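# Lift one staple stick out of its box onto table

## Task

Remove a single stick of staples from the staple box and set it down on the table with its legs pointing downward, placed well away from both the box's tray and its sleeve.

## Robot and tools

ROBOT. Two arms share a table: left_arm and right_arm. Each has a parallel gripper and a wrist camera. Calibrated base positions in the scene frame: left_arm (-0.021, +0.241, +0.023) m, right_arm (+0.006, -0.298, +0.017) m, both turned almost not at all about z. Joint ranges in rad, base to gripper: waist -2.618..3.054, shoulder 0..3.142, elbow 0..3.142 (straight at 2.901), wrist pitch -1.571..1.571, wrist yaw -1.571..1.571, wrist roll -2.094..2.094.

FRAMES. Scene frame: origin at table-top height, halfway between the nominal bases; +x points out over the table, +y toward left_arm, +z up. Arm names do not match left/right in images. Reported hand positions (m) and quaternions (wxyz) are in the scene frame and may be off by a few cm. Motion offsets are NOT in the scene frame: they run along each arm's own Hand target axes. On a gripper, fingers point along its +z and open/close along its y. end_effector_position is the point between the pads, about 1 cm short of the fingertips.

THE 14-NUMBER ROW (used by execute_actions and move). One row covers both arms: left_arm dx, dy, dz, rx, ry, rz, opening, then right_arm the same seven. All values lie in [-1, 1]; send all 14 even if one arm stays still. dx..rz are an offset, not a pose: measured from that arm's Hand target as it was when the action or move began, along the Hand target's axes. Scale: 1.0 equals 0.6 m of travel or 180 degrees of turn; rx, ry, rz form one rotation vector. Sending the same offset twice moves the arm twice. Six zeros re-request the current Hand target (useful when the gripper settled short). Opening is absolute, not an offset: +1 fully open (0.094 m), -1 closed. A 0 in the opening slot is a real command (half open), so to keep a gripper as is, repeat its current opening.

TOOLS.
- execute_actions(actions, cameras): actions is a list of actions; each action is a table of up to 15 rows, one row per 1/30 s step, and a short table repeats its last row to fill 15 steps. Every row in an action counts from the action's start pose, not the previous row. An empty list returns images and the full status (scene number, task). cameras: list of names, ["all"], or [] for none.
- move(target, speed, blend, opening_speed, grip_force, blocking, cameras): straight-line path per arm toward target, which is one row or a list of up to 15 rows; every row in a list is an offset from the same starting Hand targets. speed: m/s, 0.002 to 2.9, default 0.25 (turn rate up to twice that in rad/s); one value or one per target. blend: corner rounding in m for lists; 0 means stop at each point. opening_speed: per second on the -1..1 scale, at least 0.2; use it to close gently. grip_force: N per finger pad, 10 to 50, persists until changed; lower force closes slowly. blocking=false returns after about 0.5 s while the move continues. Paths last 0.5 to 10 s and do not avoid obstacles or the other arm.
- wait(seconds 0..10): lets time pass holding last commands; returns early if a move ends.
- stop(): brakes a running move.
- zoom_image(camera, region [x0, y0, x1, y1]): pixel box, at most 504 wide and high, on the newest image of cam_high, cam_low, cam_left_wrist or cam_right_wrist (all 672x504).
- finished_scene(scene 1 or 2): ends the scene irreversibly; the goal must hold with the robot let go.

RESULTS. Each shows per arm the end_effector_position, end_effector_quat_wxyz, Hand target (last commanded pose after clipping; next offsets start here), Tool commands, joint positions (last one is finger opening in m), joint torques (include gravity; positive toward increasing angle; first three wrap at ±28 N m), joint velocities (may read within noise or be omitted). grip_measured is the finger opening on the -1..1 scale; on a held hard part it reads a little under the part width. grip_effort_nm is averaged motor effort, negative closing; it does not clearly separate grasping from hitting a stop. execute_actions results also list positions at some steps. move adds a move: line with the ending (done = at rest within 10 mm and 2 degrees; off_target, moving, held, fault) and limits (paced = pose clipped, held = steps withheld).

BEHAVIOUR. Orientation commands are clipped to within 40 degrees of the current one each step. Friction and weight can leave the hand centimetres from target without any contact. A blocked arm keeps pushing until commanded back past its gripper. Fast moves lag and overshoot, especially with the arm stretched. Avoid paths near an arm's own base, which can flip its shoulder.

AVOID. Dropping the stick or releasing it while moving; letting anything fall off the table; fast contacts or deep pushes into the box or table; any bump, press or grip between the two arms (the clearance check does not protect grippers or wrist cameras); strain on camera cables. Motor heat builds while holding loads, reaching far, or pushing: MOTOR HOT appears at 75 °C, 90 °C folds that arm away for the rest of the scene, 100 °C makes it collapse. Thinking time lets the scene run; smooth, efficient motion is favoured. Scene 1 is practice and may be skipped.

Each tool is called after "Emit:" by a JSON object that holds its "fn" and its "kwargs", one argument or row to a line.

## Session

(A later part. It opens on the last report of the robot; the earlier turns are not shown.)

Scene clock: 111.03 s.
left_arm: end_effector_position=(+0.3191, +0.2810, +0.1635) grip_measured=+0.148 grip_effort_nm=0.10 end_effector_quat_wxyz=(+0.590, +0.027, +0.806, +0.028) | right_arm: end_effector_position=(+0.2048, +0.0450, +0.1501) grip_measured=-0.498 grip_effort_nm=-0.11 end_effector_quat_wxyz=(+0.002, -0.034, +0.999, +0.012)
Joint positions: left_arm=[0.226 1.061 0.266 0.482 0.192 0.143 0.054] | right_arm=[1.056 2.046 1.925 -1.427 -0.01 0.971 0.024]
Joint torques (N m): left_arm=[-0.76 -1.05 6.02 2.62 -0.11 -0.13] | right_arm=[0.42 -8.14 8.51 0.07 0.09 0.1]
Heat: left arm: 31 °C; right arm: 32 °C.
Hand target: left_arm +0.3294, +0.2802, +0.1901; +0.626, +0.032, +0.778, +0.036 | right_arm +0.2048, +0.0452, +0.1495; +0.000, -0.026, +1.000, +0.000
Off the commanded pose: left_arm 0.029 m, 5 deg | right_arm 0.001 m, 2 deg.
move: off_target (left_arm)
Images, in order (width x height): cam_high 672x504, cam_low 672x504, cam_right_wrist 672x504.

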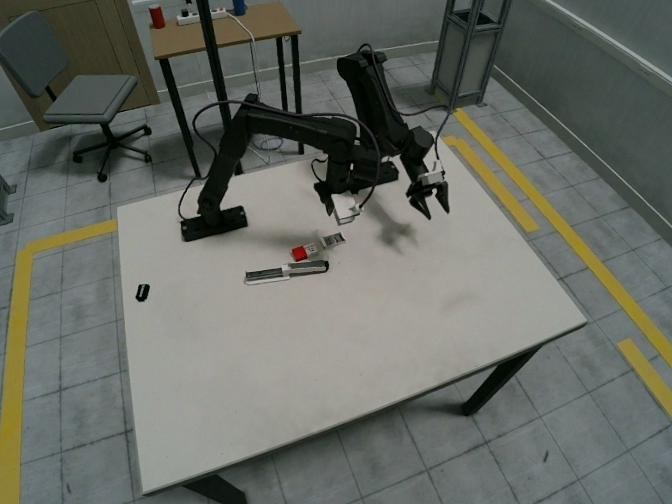

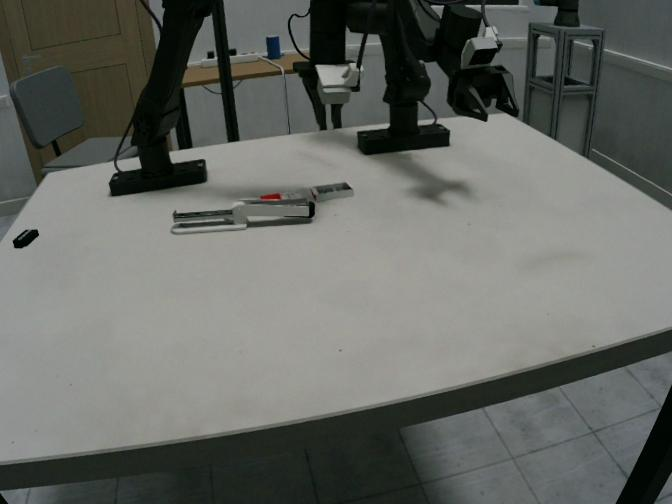

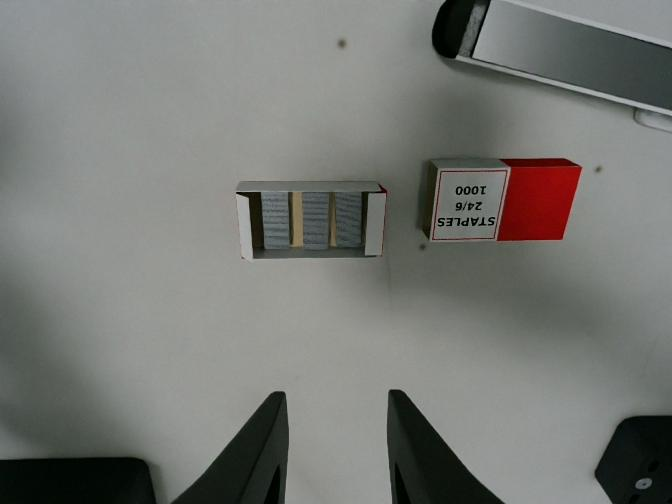

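Emit:
{"fn": "move", "kwargs": {
  "target": [0,0,0,0,0,0,0.15,0.0073,0.0505,0.125,0,0,0,-0.65],
  "speed": 0.2,
  "cameras": ["cam_low","cam_right_wrist"]
}}

Emit:
{"fn": "zoom_image", "kwargs": {
  "camera": "cam_right_wrist",
  "region": [236, 220, 436, 420]
}}

Scene clock: 124.03 s.
left_arm: end_effector_position=(+0.3191, +0.2810, +0.1635) grip_measured=+0.148 grip_effort_nm=0.10 end_effector_quat_wxyz=(+0.590, +0.027, +0.806, +0.028) | right_arm: end_effector_position=(+0.1957, +0.0765, +0.0805) grip_measured=-0.648 grip_effort_nm=-0.11 end_effector_quat_wxyz=(-0.002, -0.038, +0.999, +0.007)
Joint positions: left_arm=[0.226 1.061 0.266 0.482 0.192 0.143 0.054] | right_arm=[1.113 2.159 1.822 -1.223 -0.01 1.019 0.017]
Joint torques (N m): left_arm=[-0.85 -1.1 6 2.59 -0.06 -0.16] | right_arm=[0.14 -9.96 5.57 0.38 0.09 0.11]
Heat: left arm: 32 °C; right arm: 34 °C.
Hand target: left_arm +0.3294, +0.2802, +0.1901; +0.626, +0.032, +0.778, +0.036 | right_arm +0.1989, +0.0752, +0.0745; +0.000, -0.026, +1.000, +0.000
Off the commanded pose: left_arm 0.029 m, 5 deg | right_arm 0.007 m, 2 deg.
move: off_target (left_arm)
Images, in order (width x height): cam_low 672x504, cam_right_wrist 672x504.

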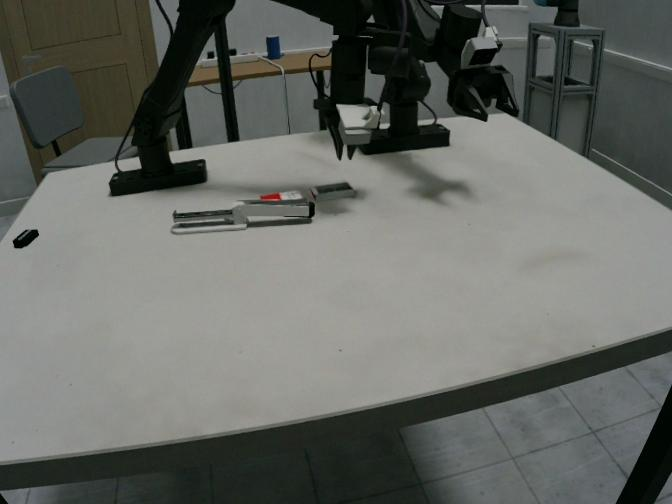

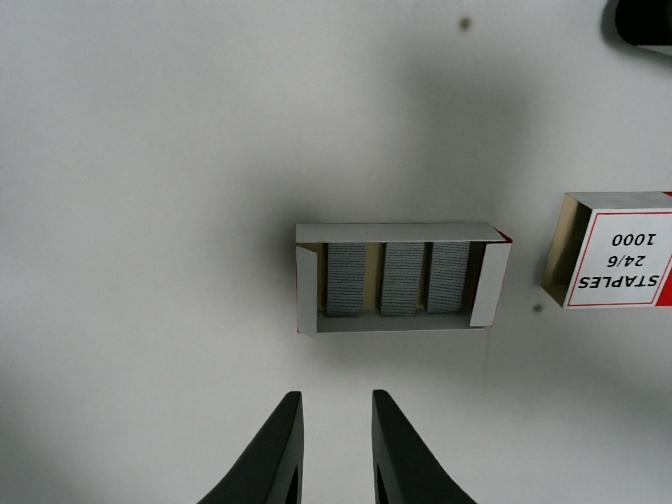

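Scaled by 2.520 from the camera's 672x504 image, which has a finer 960x720 frame.

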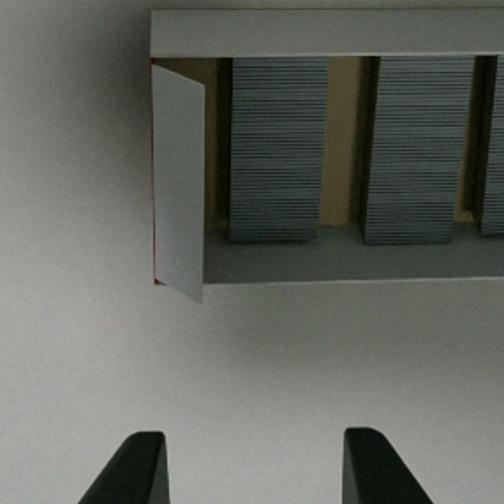

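Emit:
{"fn": "move", "kwargs": {
  "target": [0,0,0,0,0,0,0.15,-0.0025,0.0185,0.058,0,0,0,-0.04],
  "speed": 0.1,
  "cameras": ["cam_low","cam_right_wrist"]
}}

Emit:
{"fn": "zoom_image", "kwargs": {
  "camera": "cam_right_wrist",
  "region": [200, 260, 476, 467]
}}

Emit:
{"fn": "zoom_image", "kwargs": {
  "camera": "cam_low",
  "region": [280, 130, 400, 220]
}}

Scene clock: 172.43 s.
left_arm: end_effector_position=(+0.3191, +0.2810, +0.1635) grip_measured=+0.148 grip_effort_nm=0.09 end_effector_quat_wxyz=(+0.590, +0.027, +0.806, +0.028) | right_arm: end_effector_position=(+0.2017, +0.0882, +0.0509) grip_measured=-0.042 grip_effort_nm=0.13 end_effector_quat_wxyz=(+0.002, -0.034, +0.999, +0.013)
Joint positions: left_arm=[0.226 1.061 0.266 0.482 0.192 0.143 0.054] | right_arm=[1.113 2.217 1.798 -1.126 -0.01 1.028 0.045]
Joint torques (N m): left_arm=[-0.92 -1.05 5.98 2.57 -0.06 -0.12] | right_arm=[0.46 -9.77 5.09 0.42 0.09 0.11]
Heat: left arm: 32 °C; right arm: 32 °C.
Hand target: left_arm +0.3294, +0.2802, +0.1901; +0.626, +0.032, +0.778, +0.036 | right_arm +0.1999, +0.0863, +0.0397; +0.000, -0.026, +1.000, +0.000
Off the commanded pose: left_arm 0.029 m, 5 deg | right_arm 0.012 m, 2 deg.
move: off_target (left_arm, right_arm)
Images, in order (width x height): cam_low 672x504, cam_right_wrist 672x504.

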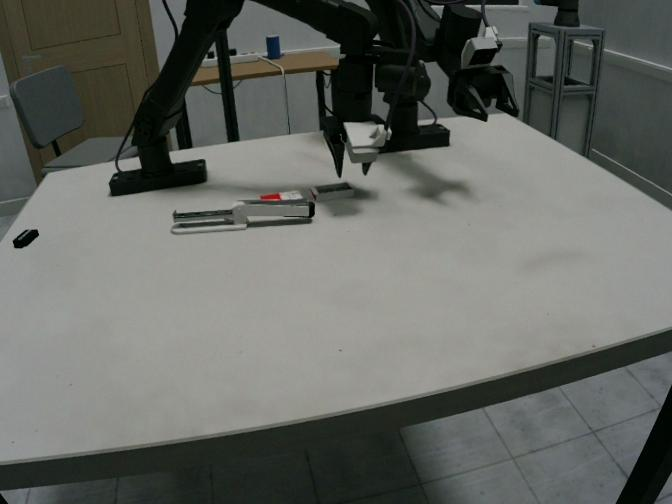

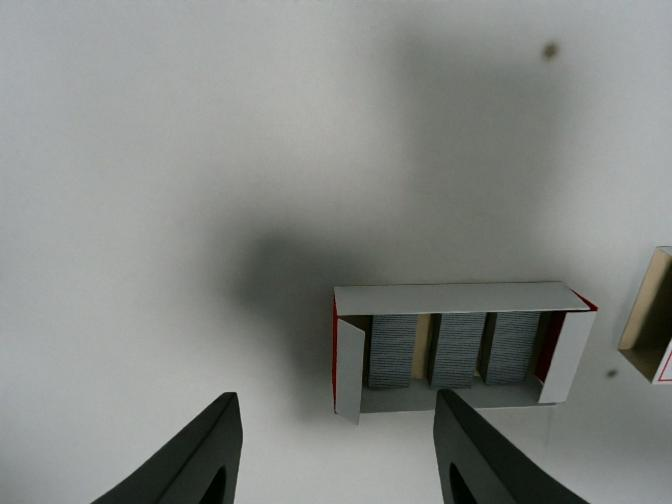

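Scaled by 1.826 from the camera's 672x504 image, which has a finer 960x720 frame.

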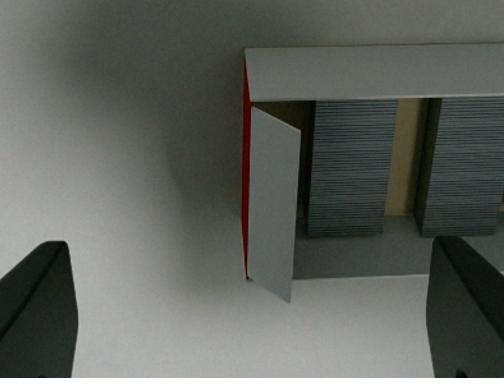

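Scaled by 4.200 from the camera's 672x504 image, which has a finer 960x720 frame.

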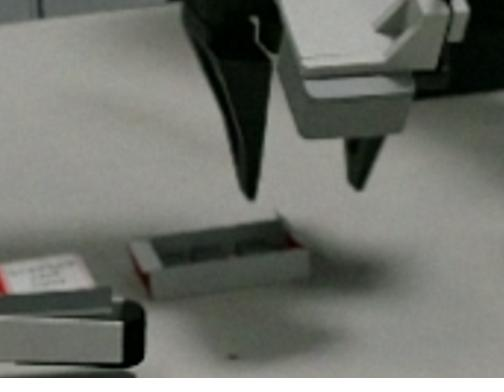

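Emit:
{"fn": "move", "kwargs": {
  "target": [0,0,0,0,0,0,0.15,0.005,0.001,0.03,0,0,0,-0.04],
  "speed": 0.05,
  "cameras": ["cam_low","cam_right_wrist"]
}}

Emit:
{"fn": "zoom_image", "kwargs": {
  "camera": "cam_right_wrist",
  "region": [300, 280, 520, 445]
}}

Emit:
{"fn": "zoom_image", "kwargs": {
  "camera": "cam_low",
  "region": [280, 130, 400, 220]
}}

Scene clock: 180.77 s.
left_arm: end_effector_position=(+0.3191, +0.2810, +0.1635) grip_measured=+0.148 grip_effort_nm=0.10 end_effector_quat_wxyz=(+0.590, +0.027, +0.806, +0.028) | right_arm: end_effector_position=(+0.2021, +0.0889, +0.0349) grip_measured=-0.042 grip_effort_nm=0.12 end_effector_quat_wxyz=(+0.003, -0.030, +0.999, +0.016)
Joint positions: left_arm=[0.226 1.061 0.266 0.482 0.192 0.143 0.054] | right_arm=[1.113 2.228 1.75 -1.062 -0.01 1.036 0.045]
Joint torques (N m): left_arm=[-1.01 -1.09 5.96 2.58 -0.06 -0.13] | right_arm=[0.59 -9.47 4.75 0.43 0.09 0.11]
Heat: left arm: 32 °C; right arm: 32 °C.
Hand target: left_arm +0.3294, +0.2802, +0.1901; +0.626, +0.032, +0.778, +0.036 | right_arm +0.1969, +0.0868, +0.0217; +0.000, -0.026, +1.000, +0.000
Off the commanded pose: left_arm 0.029 m, 5 deg | right_arm 0.014 m, 2 deg.
move: off_target (left_arm, right_arm)
Images, in order (width x height): cam_low 672x504, cam_right_wrist 672x504.

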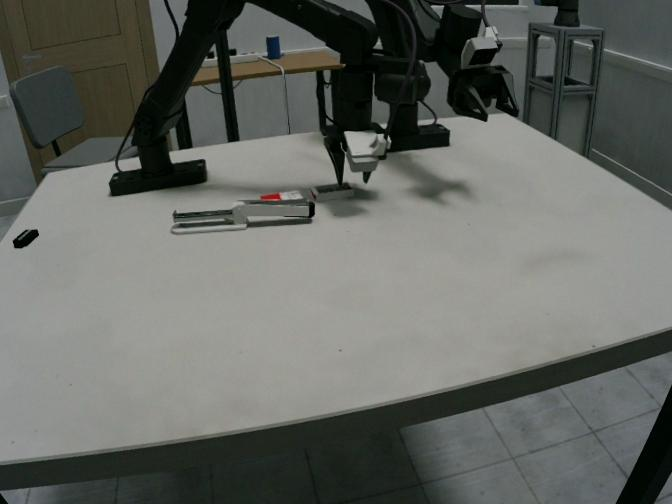

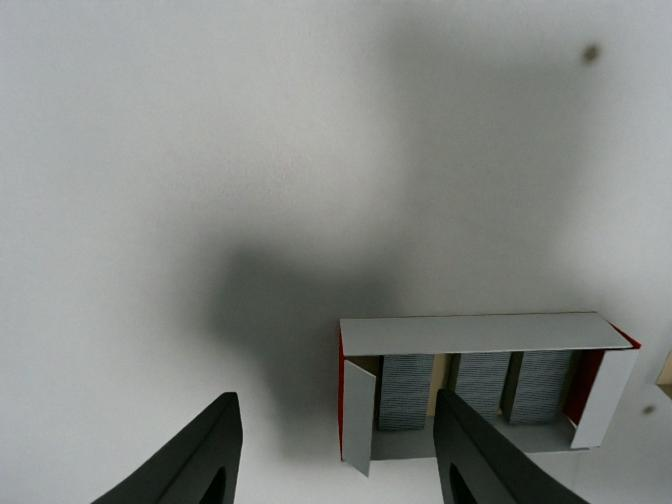

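Scaled by 2.291 from the camera's 672x504 image, which has a finer 960x720 frame.

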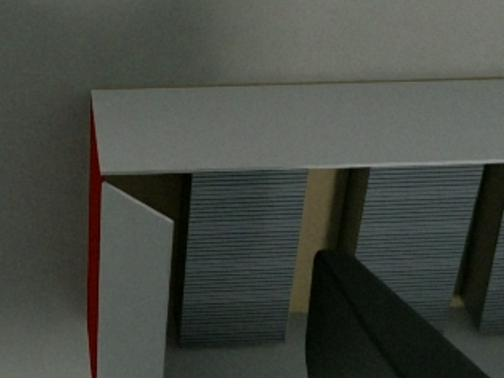

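Scaled by 4.200 from the camera's 672x504 image, which has a finer 960x720 frame.

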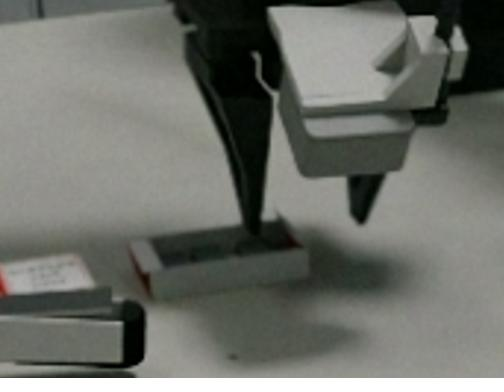

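Emit:
{"fn": "move", "kwargs": {
  "target": [0,0,0,0,0,0,0.15,0.003,0,0.021,0,0,0,-0.04],
  "speed": 0.05,
  "cameras": ["cam_low","cam_right_wrist"]
}}

Emit:
{"fn": "zoom_image", "kwargs": {
  "camera": "cam_right_wrist",
  "region": [300, 300, 520, 465]
}}

Emit:
{"fn": "zoom_image", "kwargs": {
  "camera": "cam_low",
  "region": [280, 130, 400, 220]
}}

Scene clock: 185.30 s.
left_arm: end_effector_position=(+0.3191, +0.2810, +0.1635) grip_measured=+0.148 grip_effort_nm=0.10 end_effector_quat_wxyz=(+0.590, +0.027, +0.806, +0.028) | right_arm: end_effector_position=(+0.2000, +0.0893, +0.0226) grip_measured=-0.042 grip_effort_nm=0.13 end_effector_quat_wxyz=(+0.003, -0.031, +0.999, +0.016)
Joint positions: left_arm=[0.226 1.061 0.266 0.482 0.192 0.143 0.054] | right_arm=[1.117 2.239 1.718 -1.019 -0.01 1.039 0.045]
Joint torques (N m): left_arm=[-0.84 -1.05 6 2.62 -0.07 -0.1] | right_arm=[0.5 -9.5 4.68 0.44 0.09 0.1]
Heat: left arm: 33 °C; right arm: 32 °C.
Hand target: left_arm +0.3294, +0.2802, +0.1901; +0.626, +0.032, +0.778, +0.036 | right_arm +0.1951, +0.0867, +0.0091; +0.000, -0.026, +1.000, +0.000
Off the commanded pose: left_arm 0.029 m, 5 deg | right_arm 0.015 m, 2 deg.
move: off_target (left_arm, right_arm)
Images, in order (width x height): cam_low 672x504, cam_right_wrist 672x504.

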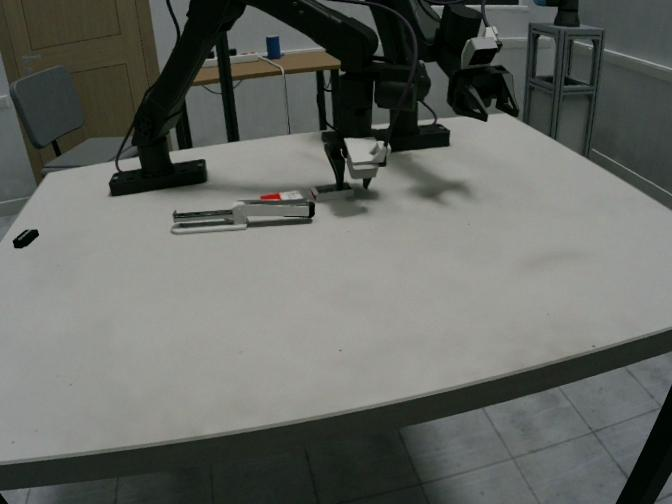

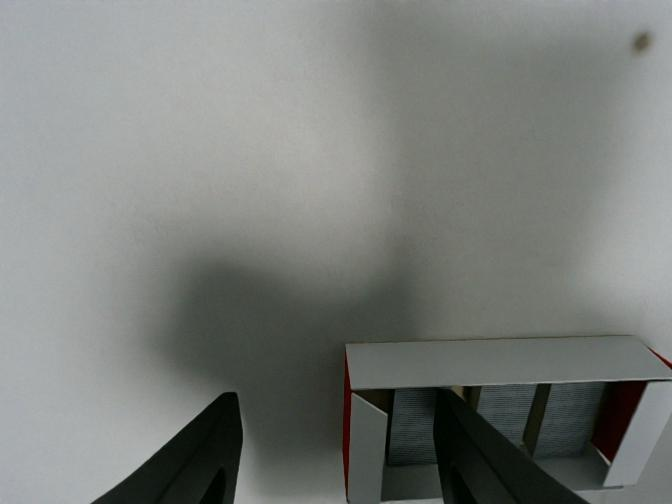

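Scaled by 2.291 from the camera's 672x504 image, which has a finer 960x720 frame.

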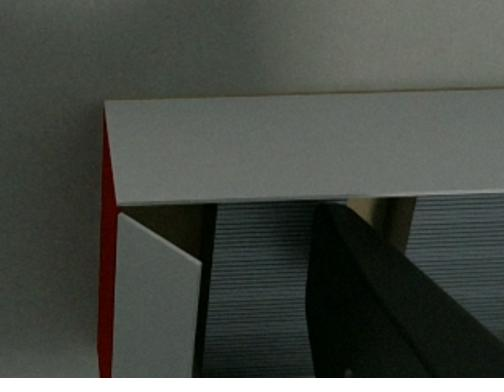

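Scaled by 4.200 from the camera's 672x504 image, which has a finer 960x720 frame.

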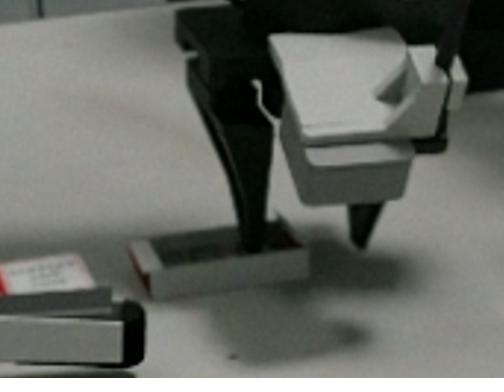

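Emit:
{"fn": "move", "kwargs": {
  "target": [0,0,0,0,0,0,0.15,0,-0.011,-0.015,0,0,0,-0.04],
  "speed": 0.05,
  "cameras": ["cam_right_wrist"]
}}

Emit:
{"fn": "zoom_image", "kwargs": {
  "camera": "cam_right_wrist",
  "region": [300, 300, 520, 465]
}}

Scene clock: 190.93 s.
left_arm: end_effector_position=(+0.3191, +0.2810, +0.1635) grip_measured=+0.148 grip_effort_nm=0.10 end_effector_quat_wxyz=(+0.590, +0.027, +0.806, +0.028) | right_arm: end_effector_position=(+0.1987, +0.0866, +0.0204) grip_measured=-0.042 grip_effort_nm=0.13 end_effector_quat_wxyz=(+0.001, -0.031, +0.999, +0.012)
Joint positions: left_arm=[0.226 1.061 0.266 0.482 0.192 0.143 0.054] | right_arm=[1.117 2.239 1.709 -1.019 -0.01 1.039 0.045]
Joint torques (N m): left_arm=[-0.79 -1.01 6.02 2.6 -0.08 -0.11] | right_arm=[-0.06 -12.05 4.12 0.27 0.09 0.03]
Heat: left arm: 33 °C; right arm: 32 °C.
Hand target: left_arm +0.3294, +0.2802, +0.1901; +0.626, +0.032, +0.778, +0.036 | right_arm +0.1954, +0.0801, +0.0181; +0.000, -0.026, +1.000, +0.000
Off the commanded pose: left_arm 0.029 m, 5 deg | right_arm 0.008 m, 1 deg.
move: off_target (left_arm)
Images, in order (width x height): cam_right_wrist 672x504.

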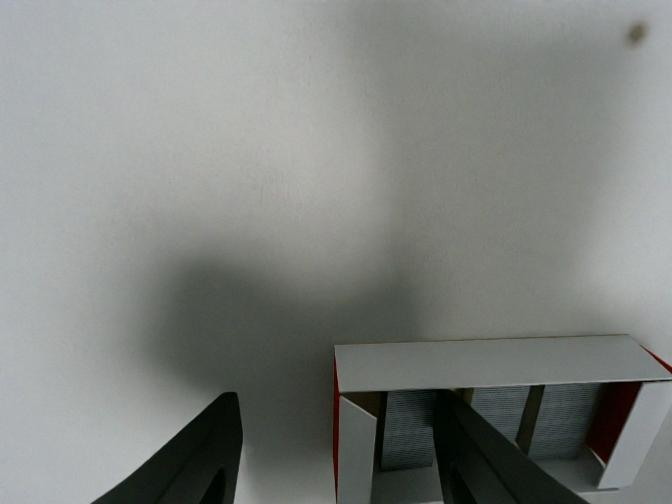

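Scaled by 2.291 from the camera's 672x504 image, which has a finer 960x720 frame.

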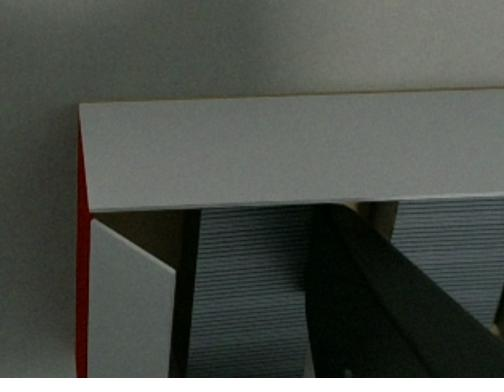

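Emit:
{"fn": "move", "kwargs": {
  "target": [0,0,0,0,0,0,0.15,0,-0.005,-0.025,0,0,0,-0.04],
  "speed": 0.05,
  "cameras": ["cam_right_wrist"]
}}

Emit:
{"fn": "zoom_image", "kwargs": {
  "camera": "cam_right_wrist",
  "region": [300, 300, 520, 465]
}}

Scene clock: 194.63 s.
left_arm: end_effector_position=(+0.3191, +0.2810, +0.1635) grip_measured=+0.148 grip_effort_nm=0.10 end_effector_quat_wxyz=(+0.590, +0.027, +0.806, +0.028) | right_arm: end_effector_position=(+0.1961, +0.0815, +0.0203) grip_measured=-0.042 grip_effort_nm=0.12 end_effector_quat_wxyz=(-0.005, -0.031, +1.000, +0.002)
Joint positions: left_arm=[0.226 1.061 0.266 0.482 0.192 0.143 0.054] | right_arm=[1.117 2.239 1.709 -1.042 -0.01 1.039 0.045]
Joint torques (N m): left_arm=[-1.03 -0.99 5.91 2.61 -0.07 -0.13] | right_arm=[-0.34 -14.41 5.38 0.03 0.09 0]
Heat: left arm: 33 °C; right arm: 33 °C.
Hand target: left_arm +0.3294, +0.2802, +0.1901; +0.626, +0.032, +0.778, +0.036 | right_arm +0.1956, +0.0771, +0.0331; +0.000, -0.026, +1.000, +0.000
Off the commanded pose: left_arm 0.029 m, 5 deg | right_arm 0.014 m, 1 deg.
move: off_target (left_arm, right_arm)
Images, in order (width x height): cam_right_wrist 672x504.

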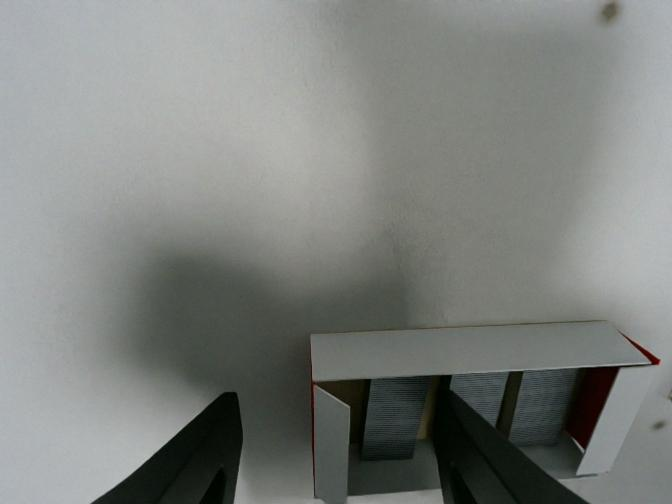

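Scaled by 2.291 from the camera's 672x504 image, which has a finer 960x720 frame.

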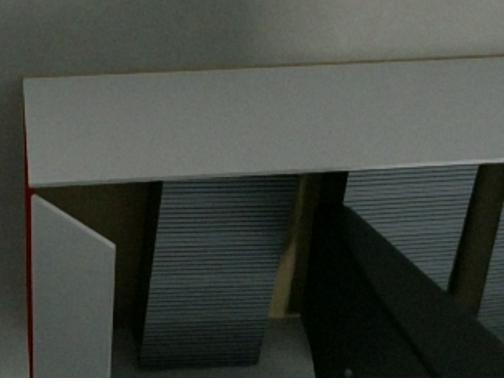

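Emit:
{"fn": "move", "kwargs": {
  "target": [0,0,0,0,0,0,0.15,0,-0.016,0.025,0,0,0,-0.04],
  "speed": 0.05,
  "cameras": ["cam_right_wrist"]
}}

Emit:
{"fn": "zoom_image", "kwargs": {
  "camera": "cam_right_wrist",
  "region": [250, 290, 550, 504]
}}

Scene clock: 200.67 s.
left_arm: end_effector_position=(+0.3191, +0.2810, +0.1635) grip_measured=+0.148 grip_effort_nm=0.09 end_effector_quat_wxyz=(+0.590, +0.027, +0.806, +0.028) | right_arm: end_effector_position=(+0.1933, +0.0766, +0.0168) grip_measured=-0.042 grip_effort_nm=0.12 end_effector_quat_wxyz=(-0.003, -0.031, +1.000, +0.006)
Joint positions: left_arm=[0.226 1.061 0.266 0.482 0.192 0.143 0.054] | right_arm=[1.117 2.213 1.65 -1 -0.011 1.039 0.045]
Joint torques (N m): left_arm=[-0.79 -1.01 5.97 2.6 -0.09 -0.13] | right_arm=[-0.47 -13.07 3.29 0.34 0.08 -0.11]
Heat: left arm: 33 °C; right arm: 35 °C.
Hand target: left_arm +0.3294, +0.2802, +0.1901; +0.626, +0.032, +0.778, +0.036 | right_arm +0.1961, +0.0675, +0.0181; +0.000, -0.026, +1.000, +0.000
Off the commanded pose: left_arm 0.029 m, 5 deg | right_arm 0.010 m, 1 deg.
move: off_target (left_arm)
Images, in order (width x height): cam_right_wrist 672x504.

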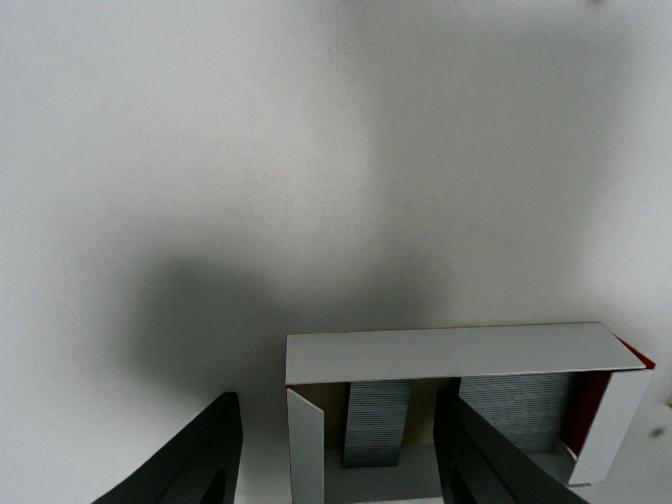

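Scaled by 1.680 from the camera's 672x504 image, which has a finer 960x720 frame.

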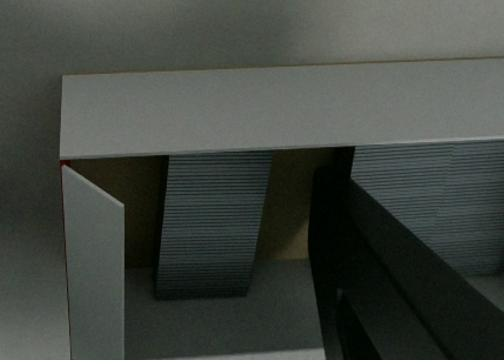

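Emit:
{"fn": "move", "kwargs": {
  "target": [
    [0,0,0,0,0,0,0.15,0,0,-0.025,0,0,0,-0.04],
    [0,0,0,0,0,0,0.15,0.0167,0.0338,-0.02,0,0,0,-0.04]
  ],
  "speed": 0.06,
  "cameras": ["cam_right_wrist"]
}}

Emit:
{"fn": "zoom_image", "kwargs": {
  "camera": "cam_right_wrist",
  "region": [250, 290, 550, 504]
}}

Scene clock: 213.80 s.
left_arm: end_effector_position=(+0.3191, +0.2810, +0.1635) grip_measured=+0.148 grip_effort_nm=0.10 end_effector_quat_wxyz=(+0.590, +0.027, +0.806, +0.028) | right_arm: end_effector_position=(+0.1819, +0.0881, +0.0282) grip_measured=-0.042 grip_effort_nm=0.12 end_effector_quat_wxyz=(-0.001, -0.038, +0.999, +0.009)
Joint positions: left_arm=[0.226 1.061 0.266 0.482 0.192 0.143 0.054] | right_arm=[1.154 2.213 1.698 -1.04 -0.01 1.06 0.045]
Joint torques (N m): left_arm=[-0.87 -0.96 5.93 2.59 -0.06 -0.13] | right_arm=[0.13 -10.28 8.03 0.06 0.09 0.11]
Heat: left arm: 34 °C; right arm: 33 °C.
Hand target: left_arm +0.3294, +0.2802, +0.1901; +0.626, +0.032, +0.778, +0.036 | right_arm +0.1850, +0.0872, +0.0301; +0.000, -0.026, +1.000, +0.000
Off the commanded pose: left_arm 0.029 m, 5 deg | right_arm 0.004 m, 2 deg.
move: off_target (left_arm)
Images, in order (width x height): cam_right_wrist 672x504.

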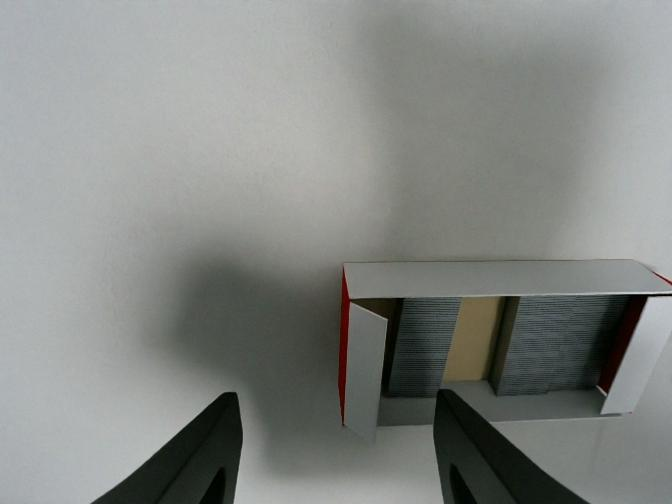

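Scaled by 1.680 from the camera's 672x504 image, which has a finer 960x720 frame.

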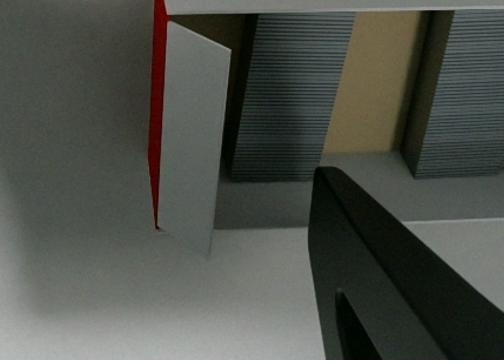

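Emit:
{"fn": "move", "kwargs": {
  "target": [
    [0,0,0,0,0,0,0.15,-0.007,0.006,0,0,0,0,-0.04],
    [0,0,0,0,0,0,0.15,-0.007,0.006,0.02,0,0,0,-0.04]
  ],
  "speed": 0.06,
  "cameras": ["cam_right_wrist"]
}}

Emit:
{"fn": "zoom_image", "kwargs": {
  "camera": "cam_right_wrist",
  "region": [250, 290, 550, 504]
}}

Scene clock: 221.67 s.
left_arm: end_effector_position=(+0.3191, +0.2810, +0.1635) grip_measured=+0.148 grip_effort_nm=0.10 end_effector_quat_wxyz=(+0.590, +0.027, +0.806, +0.028) | right_arm: end_effector_position=(+0.1841, +0.0928, +0.0270) grip_measured=-0.042 grip_effort_nm=0.12 end_effector_quat_wxyz=(-0.001, -0.038, +0.999, +0.009)
Joint positions: left_arm=[0.226 1.061 0.266 0.482 0.192 0.143 0.054] | right_arm=[1.154 2.234 1.729 -1.05 -0.01 1.06 0.045]
Joint torques (N m): left_arm=[-0.85 -0.94 5.96 2.61 -0.07 -0.13] | right_arm=[-0.23 -9.47 5.96 0.4 0.09 0.07]
Heat: left arm: 34 °C; right arm: 33 °C.
Hand target: left_arm +0.3294, +0.2802, +0.1901; +0.626, +0.032, +0.778, +0.036 | right_arm +0.1890, +0.0910, +0.0181; +0.000, -0.026, +1.000, +0.000
Off the commanded pose: left_arm 0.029 m, 5 deg | right_arm 0.010 m, 2 deg.
move: off_target (left_arm)
Images, in order (width x height): cam_right_wrist 672x504.

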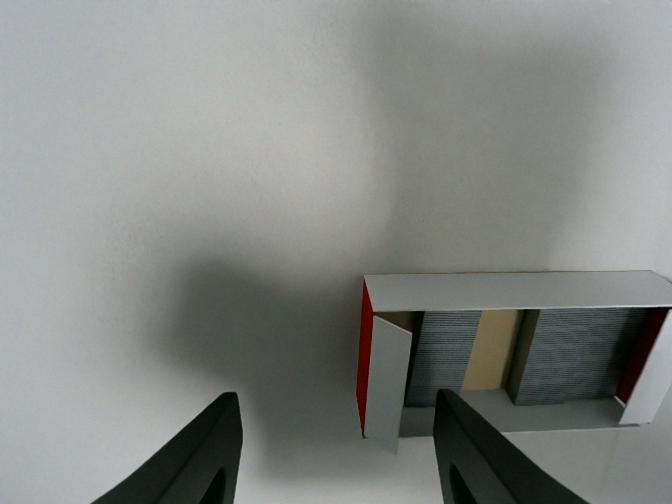

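Scaled by 1.680 from the camera's 672x504 image, which has a finer 960x720 frame.

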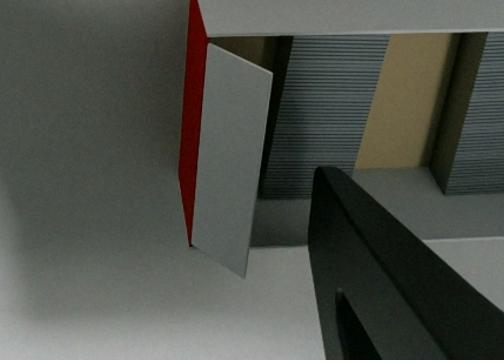

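Emit:
{"fn": "move", "kwargs": {
  "target": [0,0,0,0,0,0,0.15,0,0,0.013,0,0,0,-0.04],
  "speed": 0.04,
  "cameras": ["cam_right_wrist"]
}}

Emit:
{"fn": "zoom_image", "kwargs": {
  "camera": "cam_right_wrist",
  "region": [250, 290, 550, 504]
}}

Scene clock: 225.70 s.
left_arm: end_effector_position=(+0.3191, +0.2810, +0.1635) grip_measured=+0.148 grip_effort_nm=0.10 end_effector_quat_wxyz=(+0.590, +0.027, +0.806, +0.028) | right_arm: end_effector_position=(+0.1861, +0.0972, +0.0240) grip_measured=-0.042 grip_effort_nm=0.12 end_effector_quat_wxyz=(+0.003, -0.038, +0.999, +0.016)
Joint positions: left_arm=[0.226 1.061 0.266 0.482 0.192 0.143 0.054] | right_arm=[1.154 2.242 1.729 -1.027 -0.01 1.06 0.045]
Joint torques (N m): left_arm=[-0.87 -1.03 6.05 2.57 -0.07 -0.12] | right_arm=[-0.21 -9.44 4.66 0.45 0.09 0.06]
Heat: left arm: 34 °C; right arm: 33 °C.
Hand target: left_arm +0.3294, +0.2802, +0.1901; +0.626, +0.032, +0.778, +0.036 | right_arm +0.1890, +0.0910, +0.0103; +0.000, -0.026, +1.000, +0.000
Off the commanded pose: left_arm 0.029 m, 5 deg | right_arm 0.015 m, 2 deg.
move: off_target (left_arm, right_arm)
Images, in order (width x height): cam_right_wrist 672x504.

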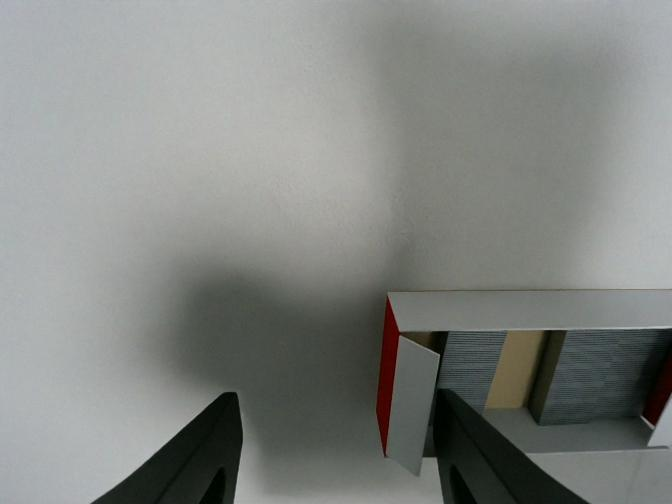

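Scaled by 1.680 from the camera's 672x504 image, which has a finer 960x720 frame.

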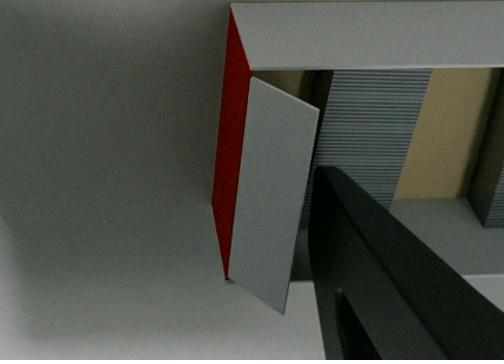

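Emit:
{"fn": "move", "kwargs": {
  "target": [
    [0,0,0,0,0,0,0.15,0.002,-0.008,0,0,0,0,-0.04],
    [0,0,0,0,0,0,0.15,0.002,-0.008,0.008,0,0,0,-0.04]
  ],
  "speed": 0.04,
  "cameras": ["cam_right_wrist"]
}}

Emit:
{"fn": "zoom_image", "kwargs": {
  "camera": "cam_right_wrist",
  "region": [250, 290, 550, 504]
}}

Scene clock: 230.97 s.
left_arm: end_effector_position=(+0.3191, +0.2810, +0.1635) grip_measured=+0.148 grip_effort_nm=0.10 end_effector_quat_wxyz=(+0.590, +0.027, +0.806, +0.028) | right_arm: end_effector_position=(+0.1845, +0.0937, +0.0197) grip_measured=-0.042 grip_effort_nm=0.12 end_effector_quat_wxyz=(+0.001, -0.038, +0.999, +0.012)
Joint positions: left_arm=[0.226 1.061 0.266 0.482 0.192 0.143 0.054] | right_arm=[1.154 2.241 1.709 -1.017 -0.01 1.06 0.045]
Joint torques (N m): left_arm=[-0.73 -0.96 6.04 2.61 -0.11 -0.1] | right_arm=[-0.43 -10.37 3.03 0.62 0.09 0.04]
Heat: left arm: 34 °C; right arm: 32 °C.
Hand target: left_arm +0.3294, +0.2802, +0.1901; +0.626, +0.032, +0.778, +0.036 | right_arm +0.1881, +0.0862, +0.0055; +0.000, -0.026, +1.000, +0.000
Off the commanded pose: left_arm 0.029 m, 5 deg | right_arm 0.017 m, 2 deg.
move: off_target (left_arm, right_arm)
Images, in order (width x height): cam_right_wrist 672x504.

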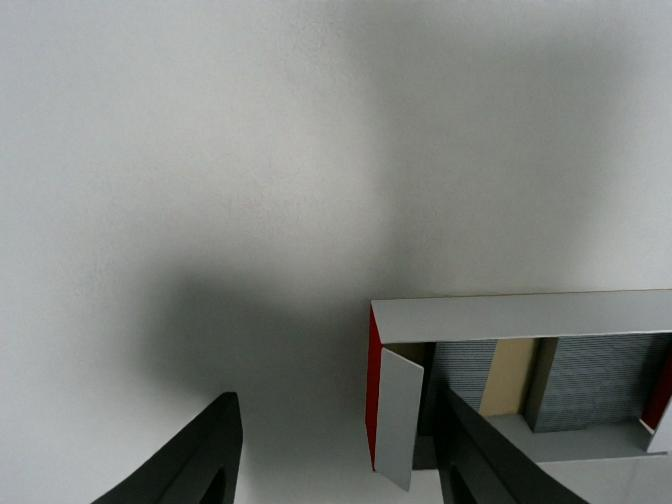

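Scaled by 1.680 from the camera's 672x504 image, which has a finer 960x720 frame.

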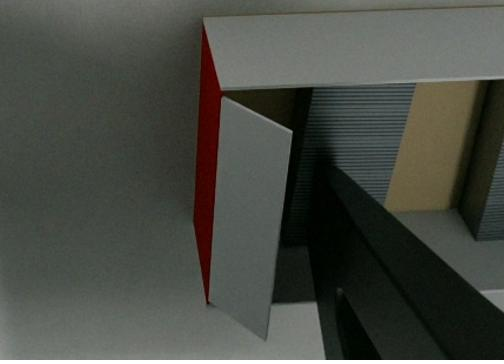

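Emit:
{"fn": "move", "kwargs": {
  "target": [0,0,0,0,0,0,0.15,0.001,-0.015,-0.003,0,0,0,-0.04],
  "speed": 0.04,
  "cameras": ["cam_right_wrist"]
}}

Emit:
{"fn": "zoom_image", "kwargs": {
  "camera": "cam_right_wrist",
  "region": [250, 290, 550, 504]
}}

Scene clock: 234.87 s.
left_arm: end_effector_position=(+0.3191, +0.2810, +0.1635) grip_measured=+0.148 grip_effort_nm=0.10 end_effector_quat_wxyz=(+0.590, +0.027, +0.806, +0.028) | right_arm: end_effector_position=(+0.1840, +0.0934, +0.0203) grip_measured=-0.042 grip_effort_nm=0.12 end_effector_quat_wxyz=(+0.005, -0.038, +0.999, +0.022)
Joint positions: left_arm=[0.226 1.061 0.266 0.482 0.192 0.143 0.054] | right_arm=[1.154 2.217 1.672 -0.982 -0.011 1.06 0.045]
Joint torques (N m): left_arm=[-0.87 -0.94 5.94 2.63 -0.07 -0.13] | right_arm=[-1.02 -10.92 2.36 0.44 0.09 -0.05]
Heat: left arm: 35 °C; right arm: 32 °C.
Hand target: left_arm +0.3294, +0.2802, +0.1901; +0.626, +0.032, +0.778, +0.036 | right_arm +0.1880, +0.0772, +0.0073; +0.000, -0.026, +1.000, +0.000
Off the commanded pose: left_arm 0.029 m, 5 deg | right_arm 0.021 m, 3 deg.
move: off_target (left_arm, right_arm)
Images, in order (width x height): cam_right_wrist 672x504.

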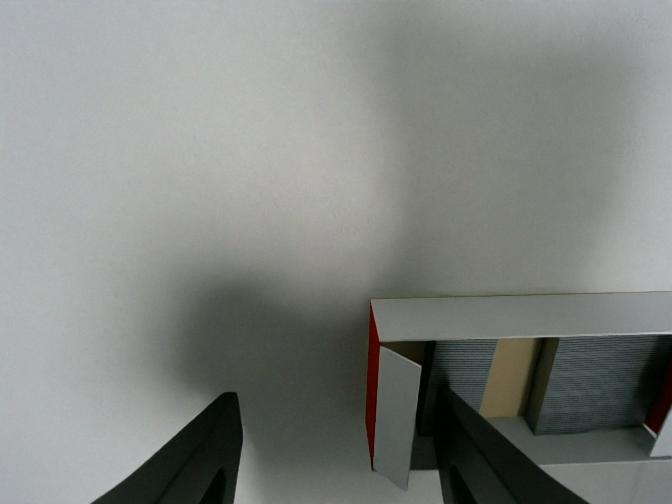

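Scaled by 1.680 from the camera's 672x504 image, which has a finer 960x720 frame.

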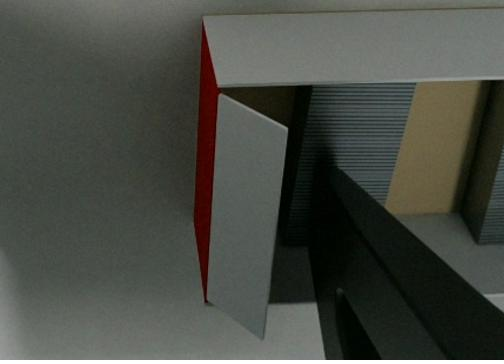

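Emit:
{"fn": "move", "kwargs": {
  "target": [0,0,0,0,0,0,0.15,0.001,-0.01,-0.006,0,0,0,-0.04],
  "speed": 0.03,
  "cameras": ["cam_right_wrist"]
}}

Emit:
{"fn": "zoom_image", "kwargs": {
  "camera": "cam_right_wrist",
  "region": [250, 290, 550, 504]
}}

Scene clock: 237.97 s.
left_arm: end_effector_position=(+0.3191, +0.2810, +0.1635) grip_measured=+0.148 grip_effort_nm=0.10 end_effector_quat_wxyz=(+0.590, +0.027, +0.806, +0.028) | right_arm: end_effector_position=(+0.1849, +0.0876, +0.0200) grip_measured=-0.042 grip_effort_nm=0.12 end_effector_quat_wxyz=(+0.005, -0.035, +0.999, +0.021)
Joint positions: left_arm=[0.226 1.061 0.266 0.482 0.192 0.143 0.054] | right_arm=[1.146 2.201 1.643 -0.971 -0.011 1.06 0.045]
Joint torques (N m): left_arm=[-0.95 -0.98 5.96 2.61 -0.08 -0.11] | right_arm=[-0.87 -11.36 2.52 0.35 0.09 -0.11]
Heat: left arm: 35 °C; right arm: 33 °C.
Hand target: left_arm +0.3294, +0.2802, +0.1901; +0.626, +0.032, +0.778, +0.036 | right_arm +0.1877, +0.0711, +0.0109; +0.000, -0.026, +1.000, +0.000
Off the commanded pose: left_arm 0.029 m, 5 deg | right_arm 0.019 m, 3 deg.
move: off_target (left_arm, right_arm)
Images, in order (width x height): cam_right_wrist 672x504.

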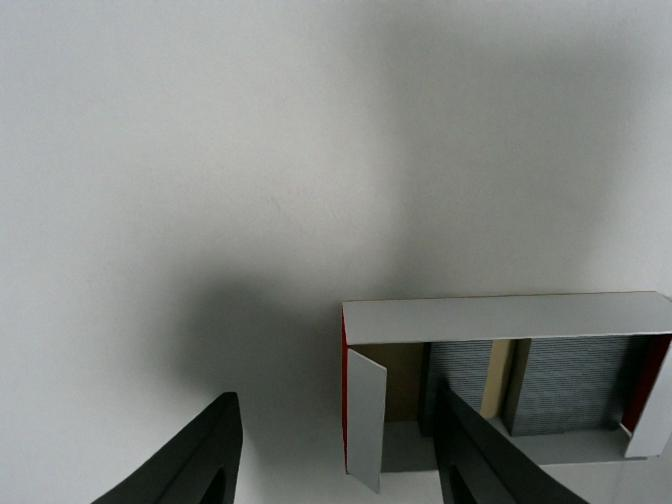

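Scaled by 1.680 from the camera's 672x504 image, which has a finer 960x720 frame.

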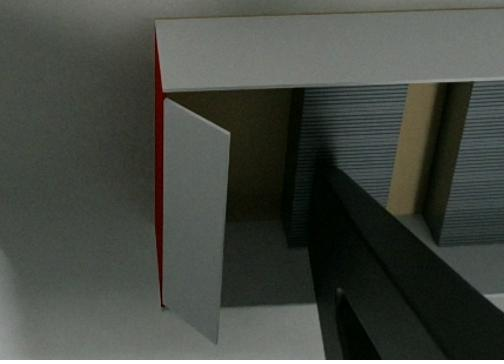

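Emit:
{"fn": "move", "kwargs": {
  "target": [
    [0,0,0,0,0,0,0.15,0,0,-0.065,0,0,0,-0.04],
    [0,0,0,0,0,0,0.15,0.002,-0.0185,-0.065,0,0,0,-0.6]
  ],
  "speed": 0.08,
  "cameras": ["cam_right_wrist"]
}}

Emit:
{"fn": "zoom_image", "kwargs": {
  "camera": "cam_right_wrist",
  "region": [230, 260, 490, 445]
}}

Scene clock: 249.10 s.
left_arm: end_effector_position=(+0.3191, +0.2810, +0.1635) grip_measured=+0.148 grip_effort_nm=0.10 end_effector_quat_wxyz=(+0.590, +0.027, +0.806, +0.028) | right_arm: end_effector_position=(+0.1827, +0.0640, +0.0337) grip_measured=-0.598 grip_effort_nm=-0.11 end_effector_quat_wxyz=(-0.011, -0.028, +1.000, -0.010)
Joint positions: left_arm=[0.226 1.061 0.266 0.482 0.192 0.143 0.054] | right_arm=[1.126 2.165 1.643 -1.076 -0.011 1.054 0.019]
Joint torques (N m): left_arm=[-0.91 -0.9 6.02 2.59 -0.07 -0.15] | right_arm=[-0.47 -15.36 4.45 0.19 0.09 -0.14]
Heat: left arm: 35 °C; right arm: 35 °C.
Hand target: left_arm +0.3294, +0.2802, +0.1901; +0.626, +0.032, +0.778, +0.036 | right_arm +0.1870, +0.0600, +0.0499; +0.000, -0.026, +1.000, +0.000
Off the commanded pose: left_arm 0.029 m, 5 deg | right_arm 0.017 m, 2 deg.
move: off_target (left_arm, right_arm); target 2's new opening was sent with right_arm's hand 0.017 m and 2 deg from that target
Images, in order (width x height): cam_right_wrist 672x504.

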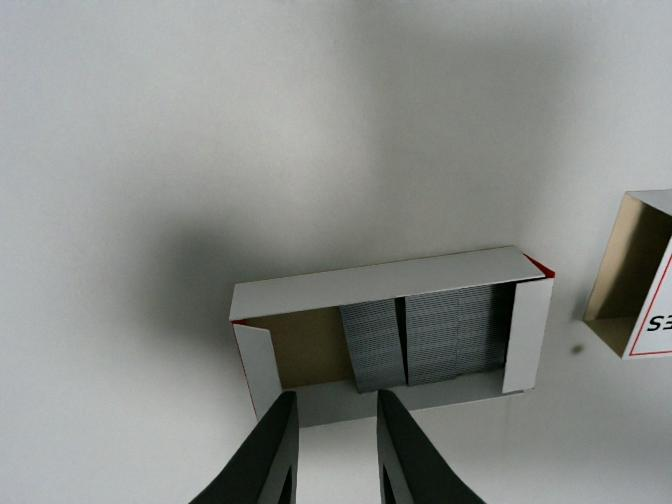

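Scaled by 1.938 from the camera's 672x504 image, which has a finer 960x720 frame.

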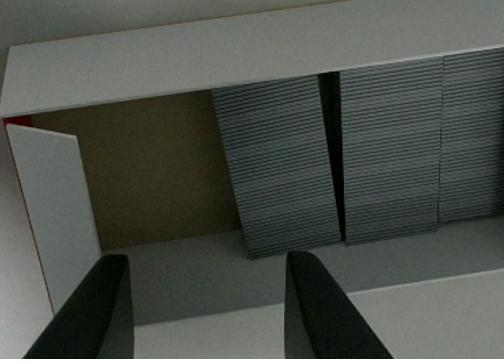

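Emit:
{"fn": "move", "kwargs": {
  "target": [
    [0,0,0,0,0,0,0.15,0,0,-0.01,0,0,0,-0.6],
    [0,0,0,0,0,0,0.15,-0.005,0.033,-0.01,0,0,-0.055,-0.04]
  ],
  "speed": 0.08,
  "cameras": ["cam_right_wrist"]
}}

Emit:
{"fn": "zoom_image", "kwargs": {
  "camera": "cam_right_wrist",
  "region": [230, 240, 530, 454]
}}

Scene clock: 265.80 s.
left_arm: end_effector_position=(+0.3191, +0.2810, +0.1635) grip_measured=+0.148 grip_effort_nm=0.10 end_effector_quat_wxyz=(+0.590, +0.027, +0.806, +0.028) | right_arm: end_effector_position=(+0.1900, +0.0786, +0.0551) grip_measured=-0.042 grip_effort_nm=0.13 end_effector_quat_wxyz=(+0.000, -0.106, +0.994, +0.010)
Joint positions: left_arm=[0.226 1.061 0.266 0.482 0.192 0.143 0.054] | right_arm=[1.126 2.165 1.73 -1.119 -0.011 0.898 0.045]
Joint torques (N m): left_arm=[-0.91 -0.92 6.06 2.6 -0.06 -0.14] | right_arm=[0.46 -9.66 8.36 0.06 0.09 -0.14]
Heat: left arm: 36 °C; right arm: 39 °C.
Hand target: left_arm +0.3294, +0.2802, +0.1901; +0.626, +0.032, +0.778, +0.036 | right_arm +0.1890, +0.0799, +0.0559; +0.000, -0.113, +0.994, +0.000
Off the commanded pose: left_arm 0.029 m, 5 deg | right_arm 0.002 m, 1 deg.
move: off_target (left_arm)
Images, in order (width x height): cam_right_wrist 672x504.

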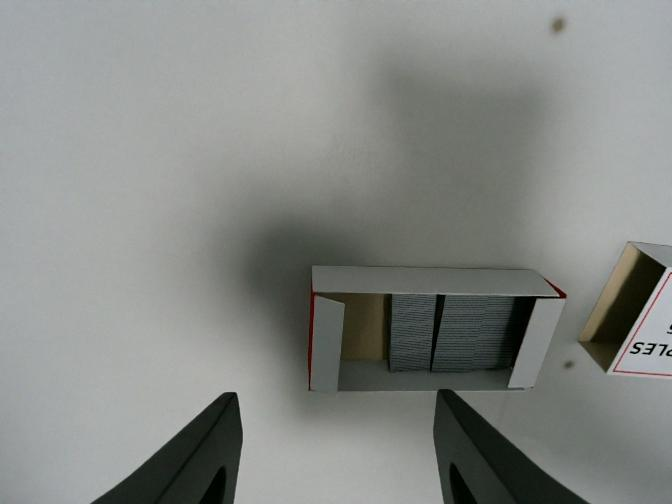

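Scaled by 1.680 from the camera's 672x504 image, which has a finer 960x720 frame.

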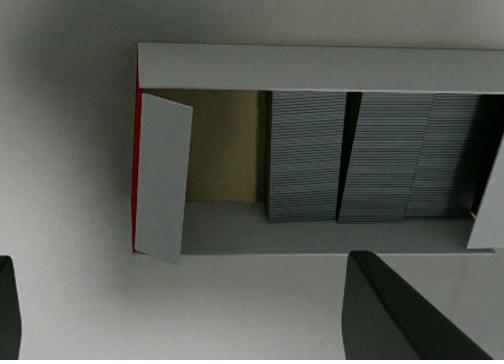

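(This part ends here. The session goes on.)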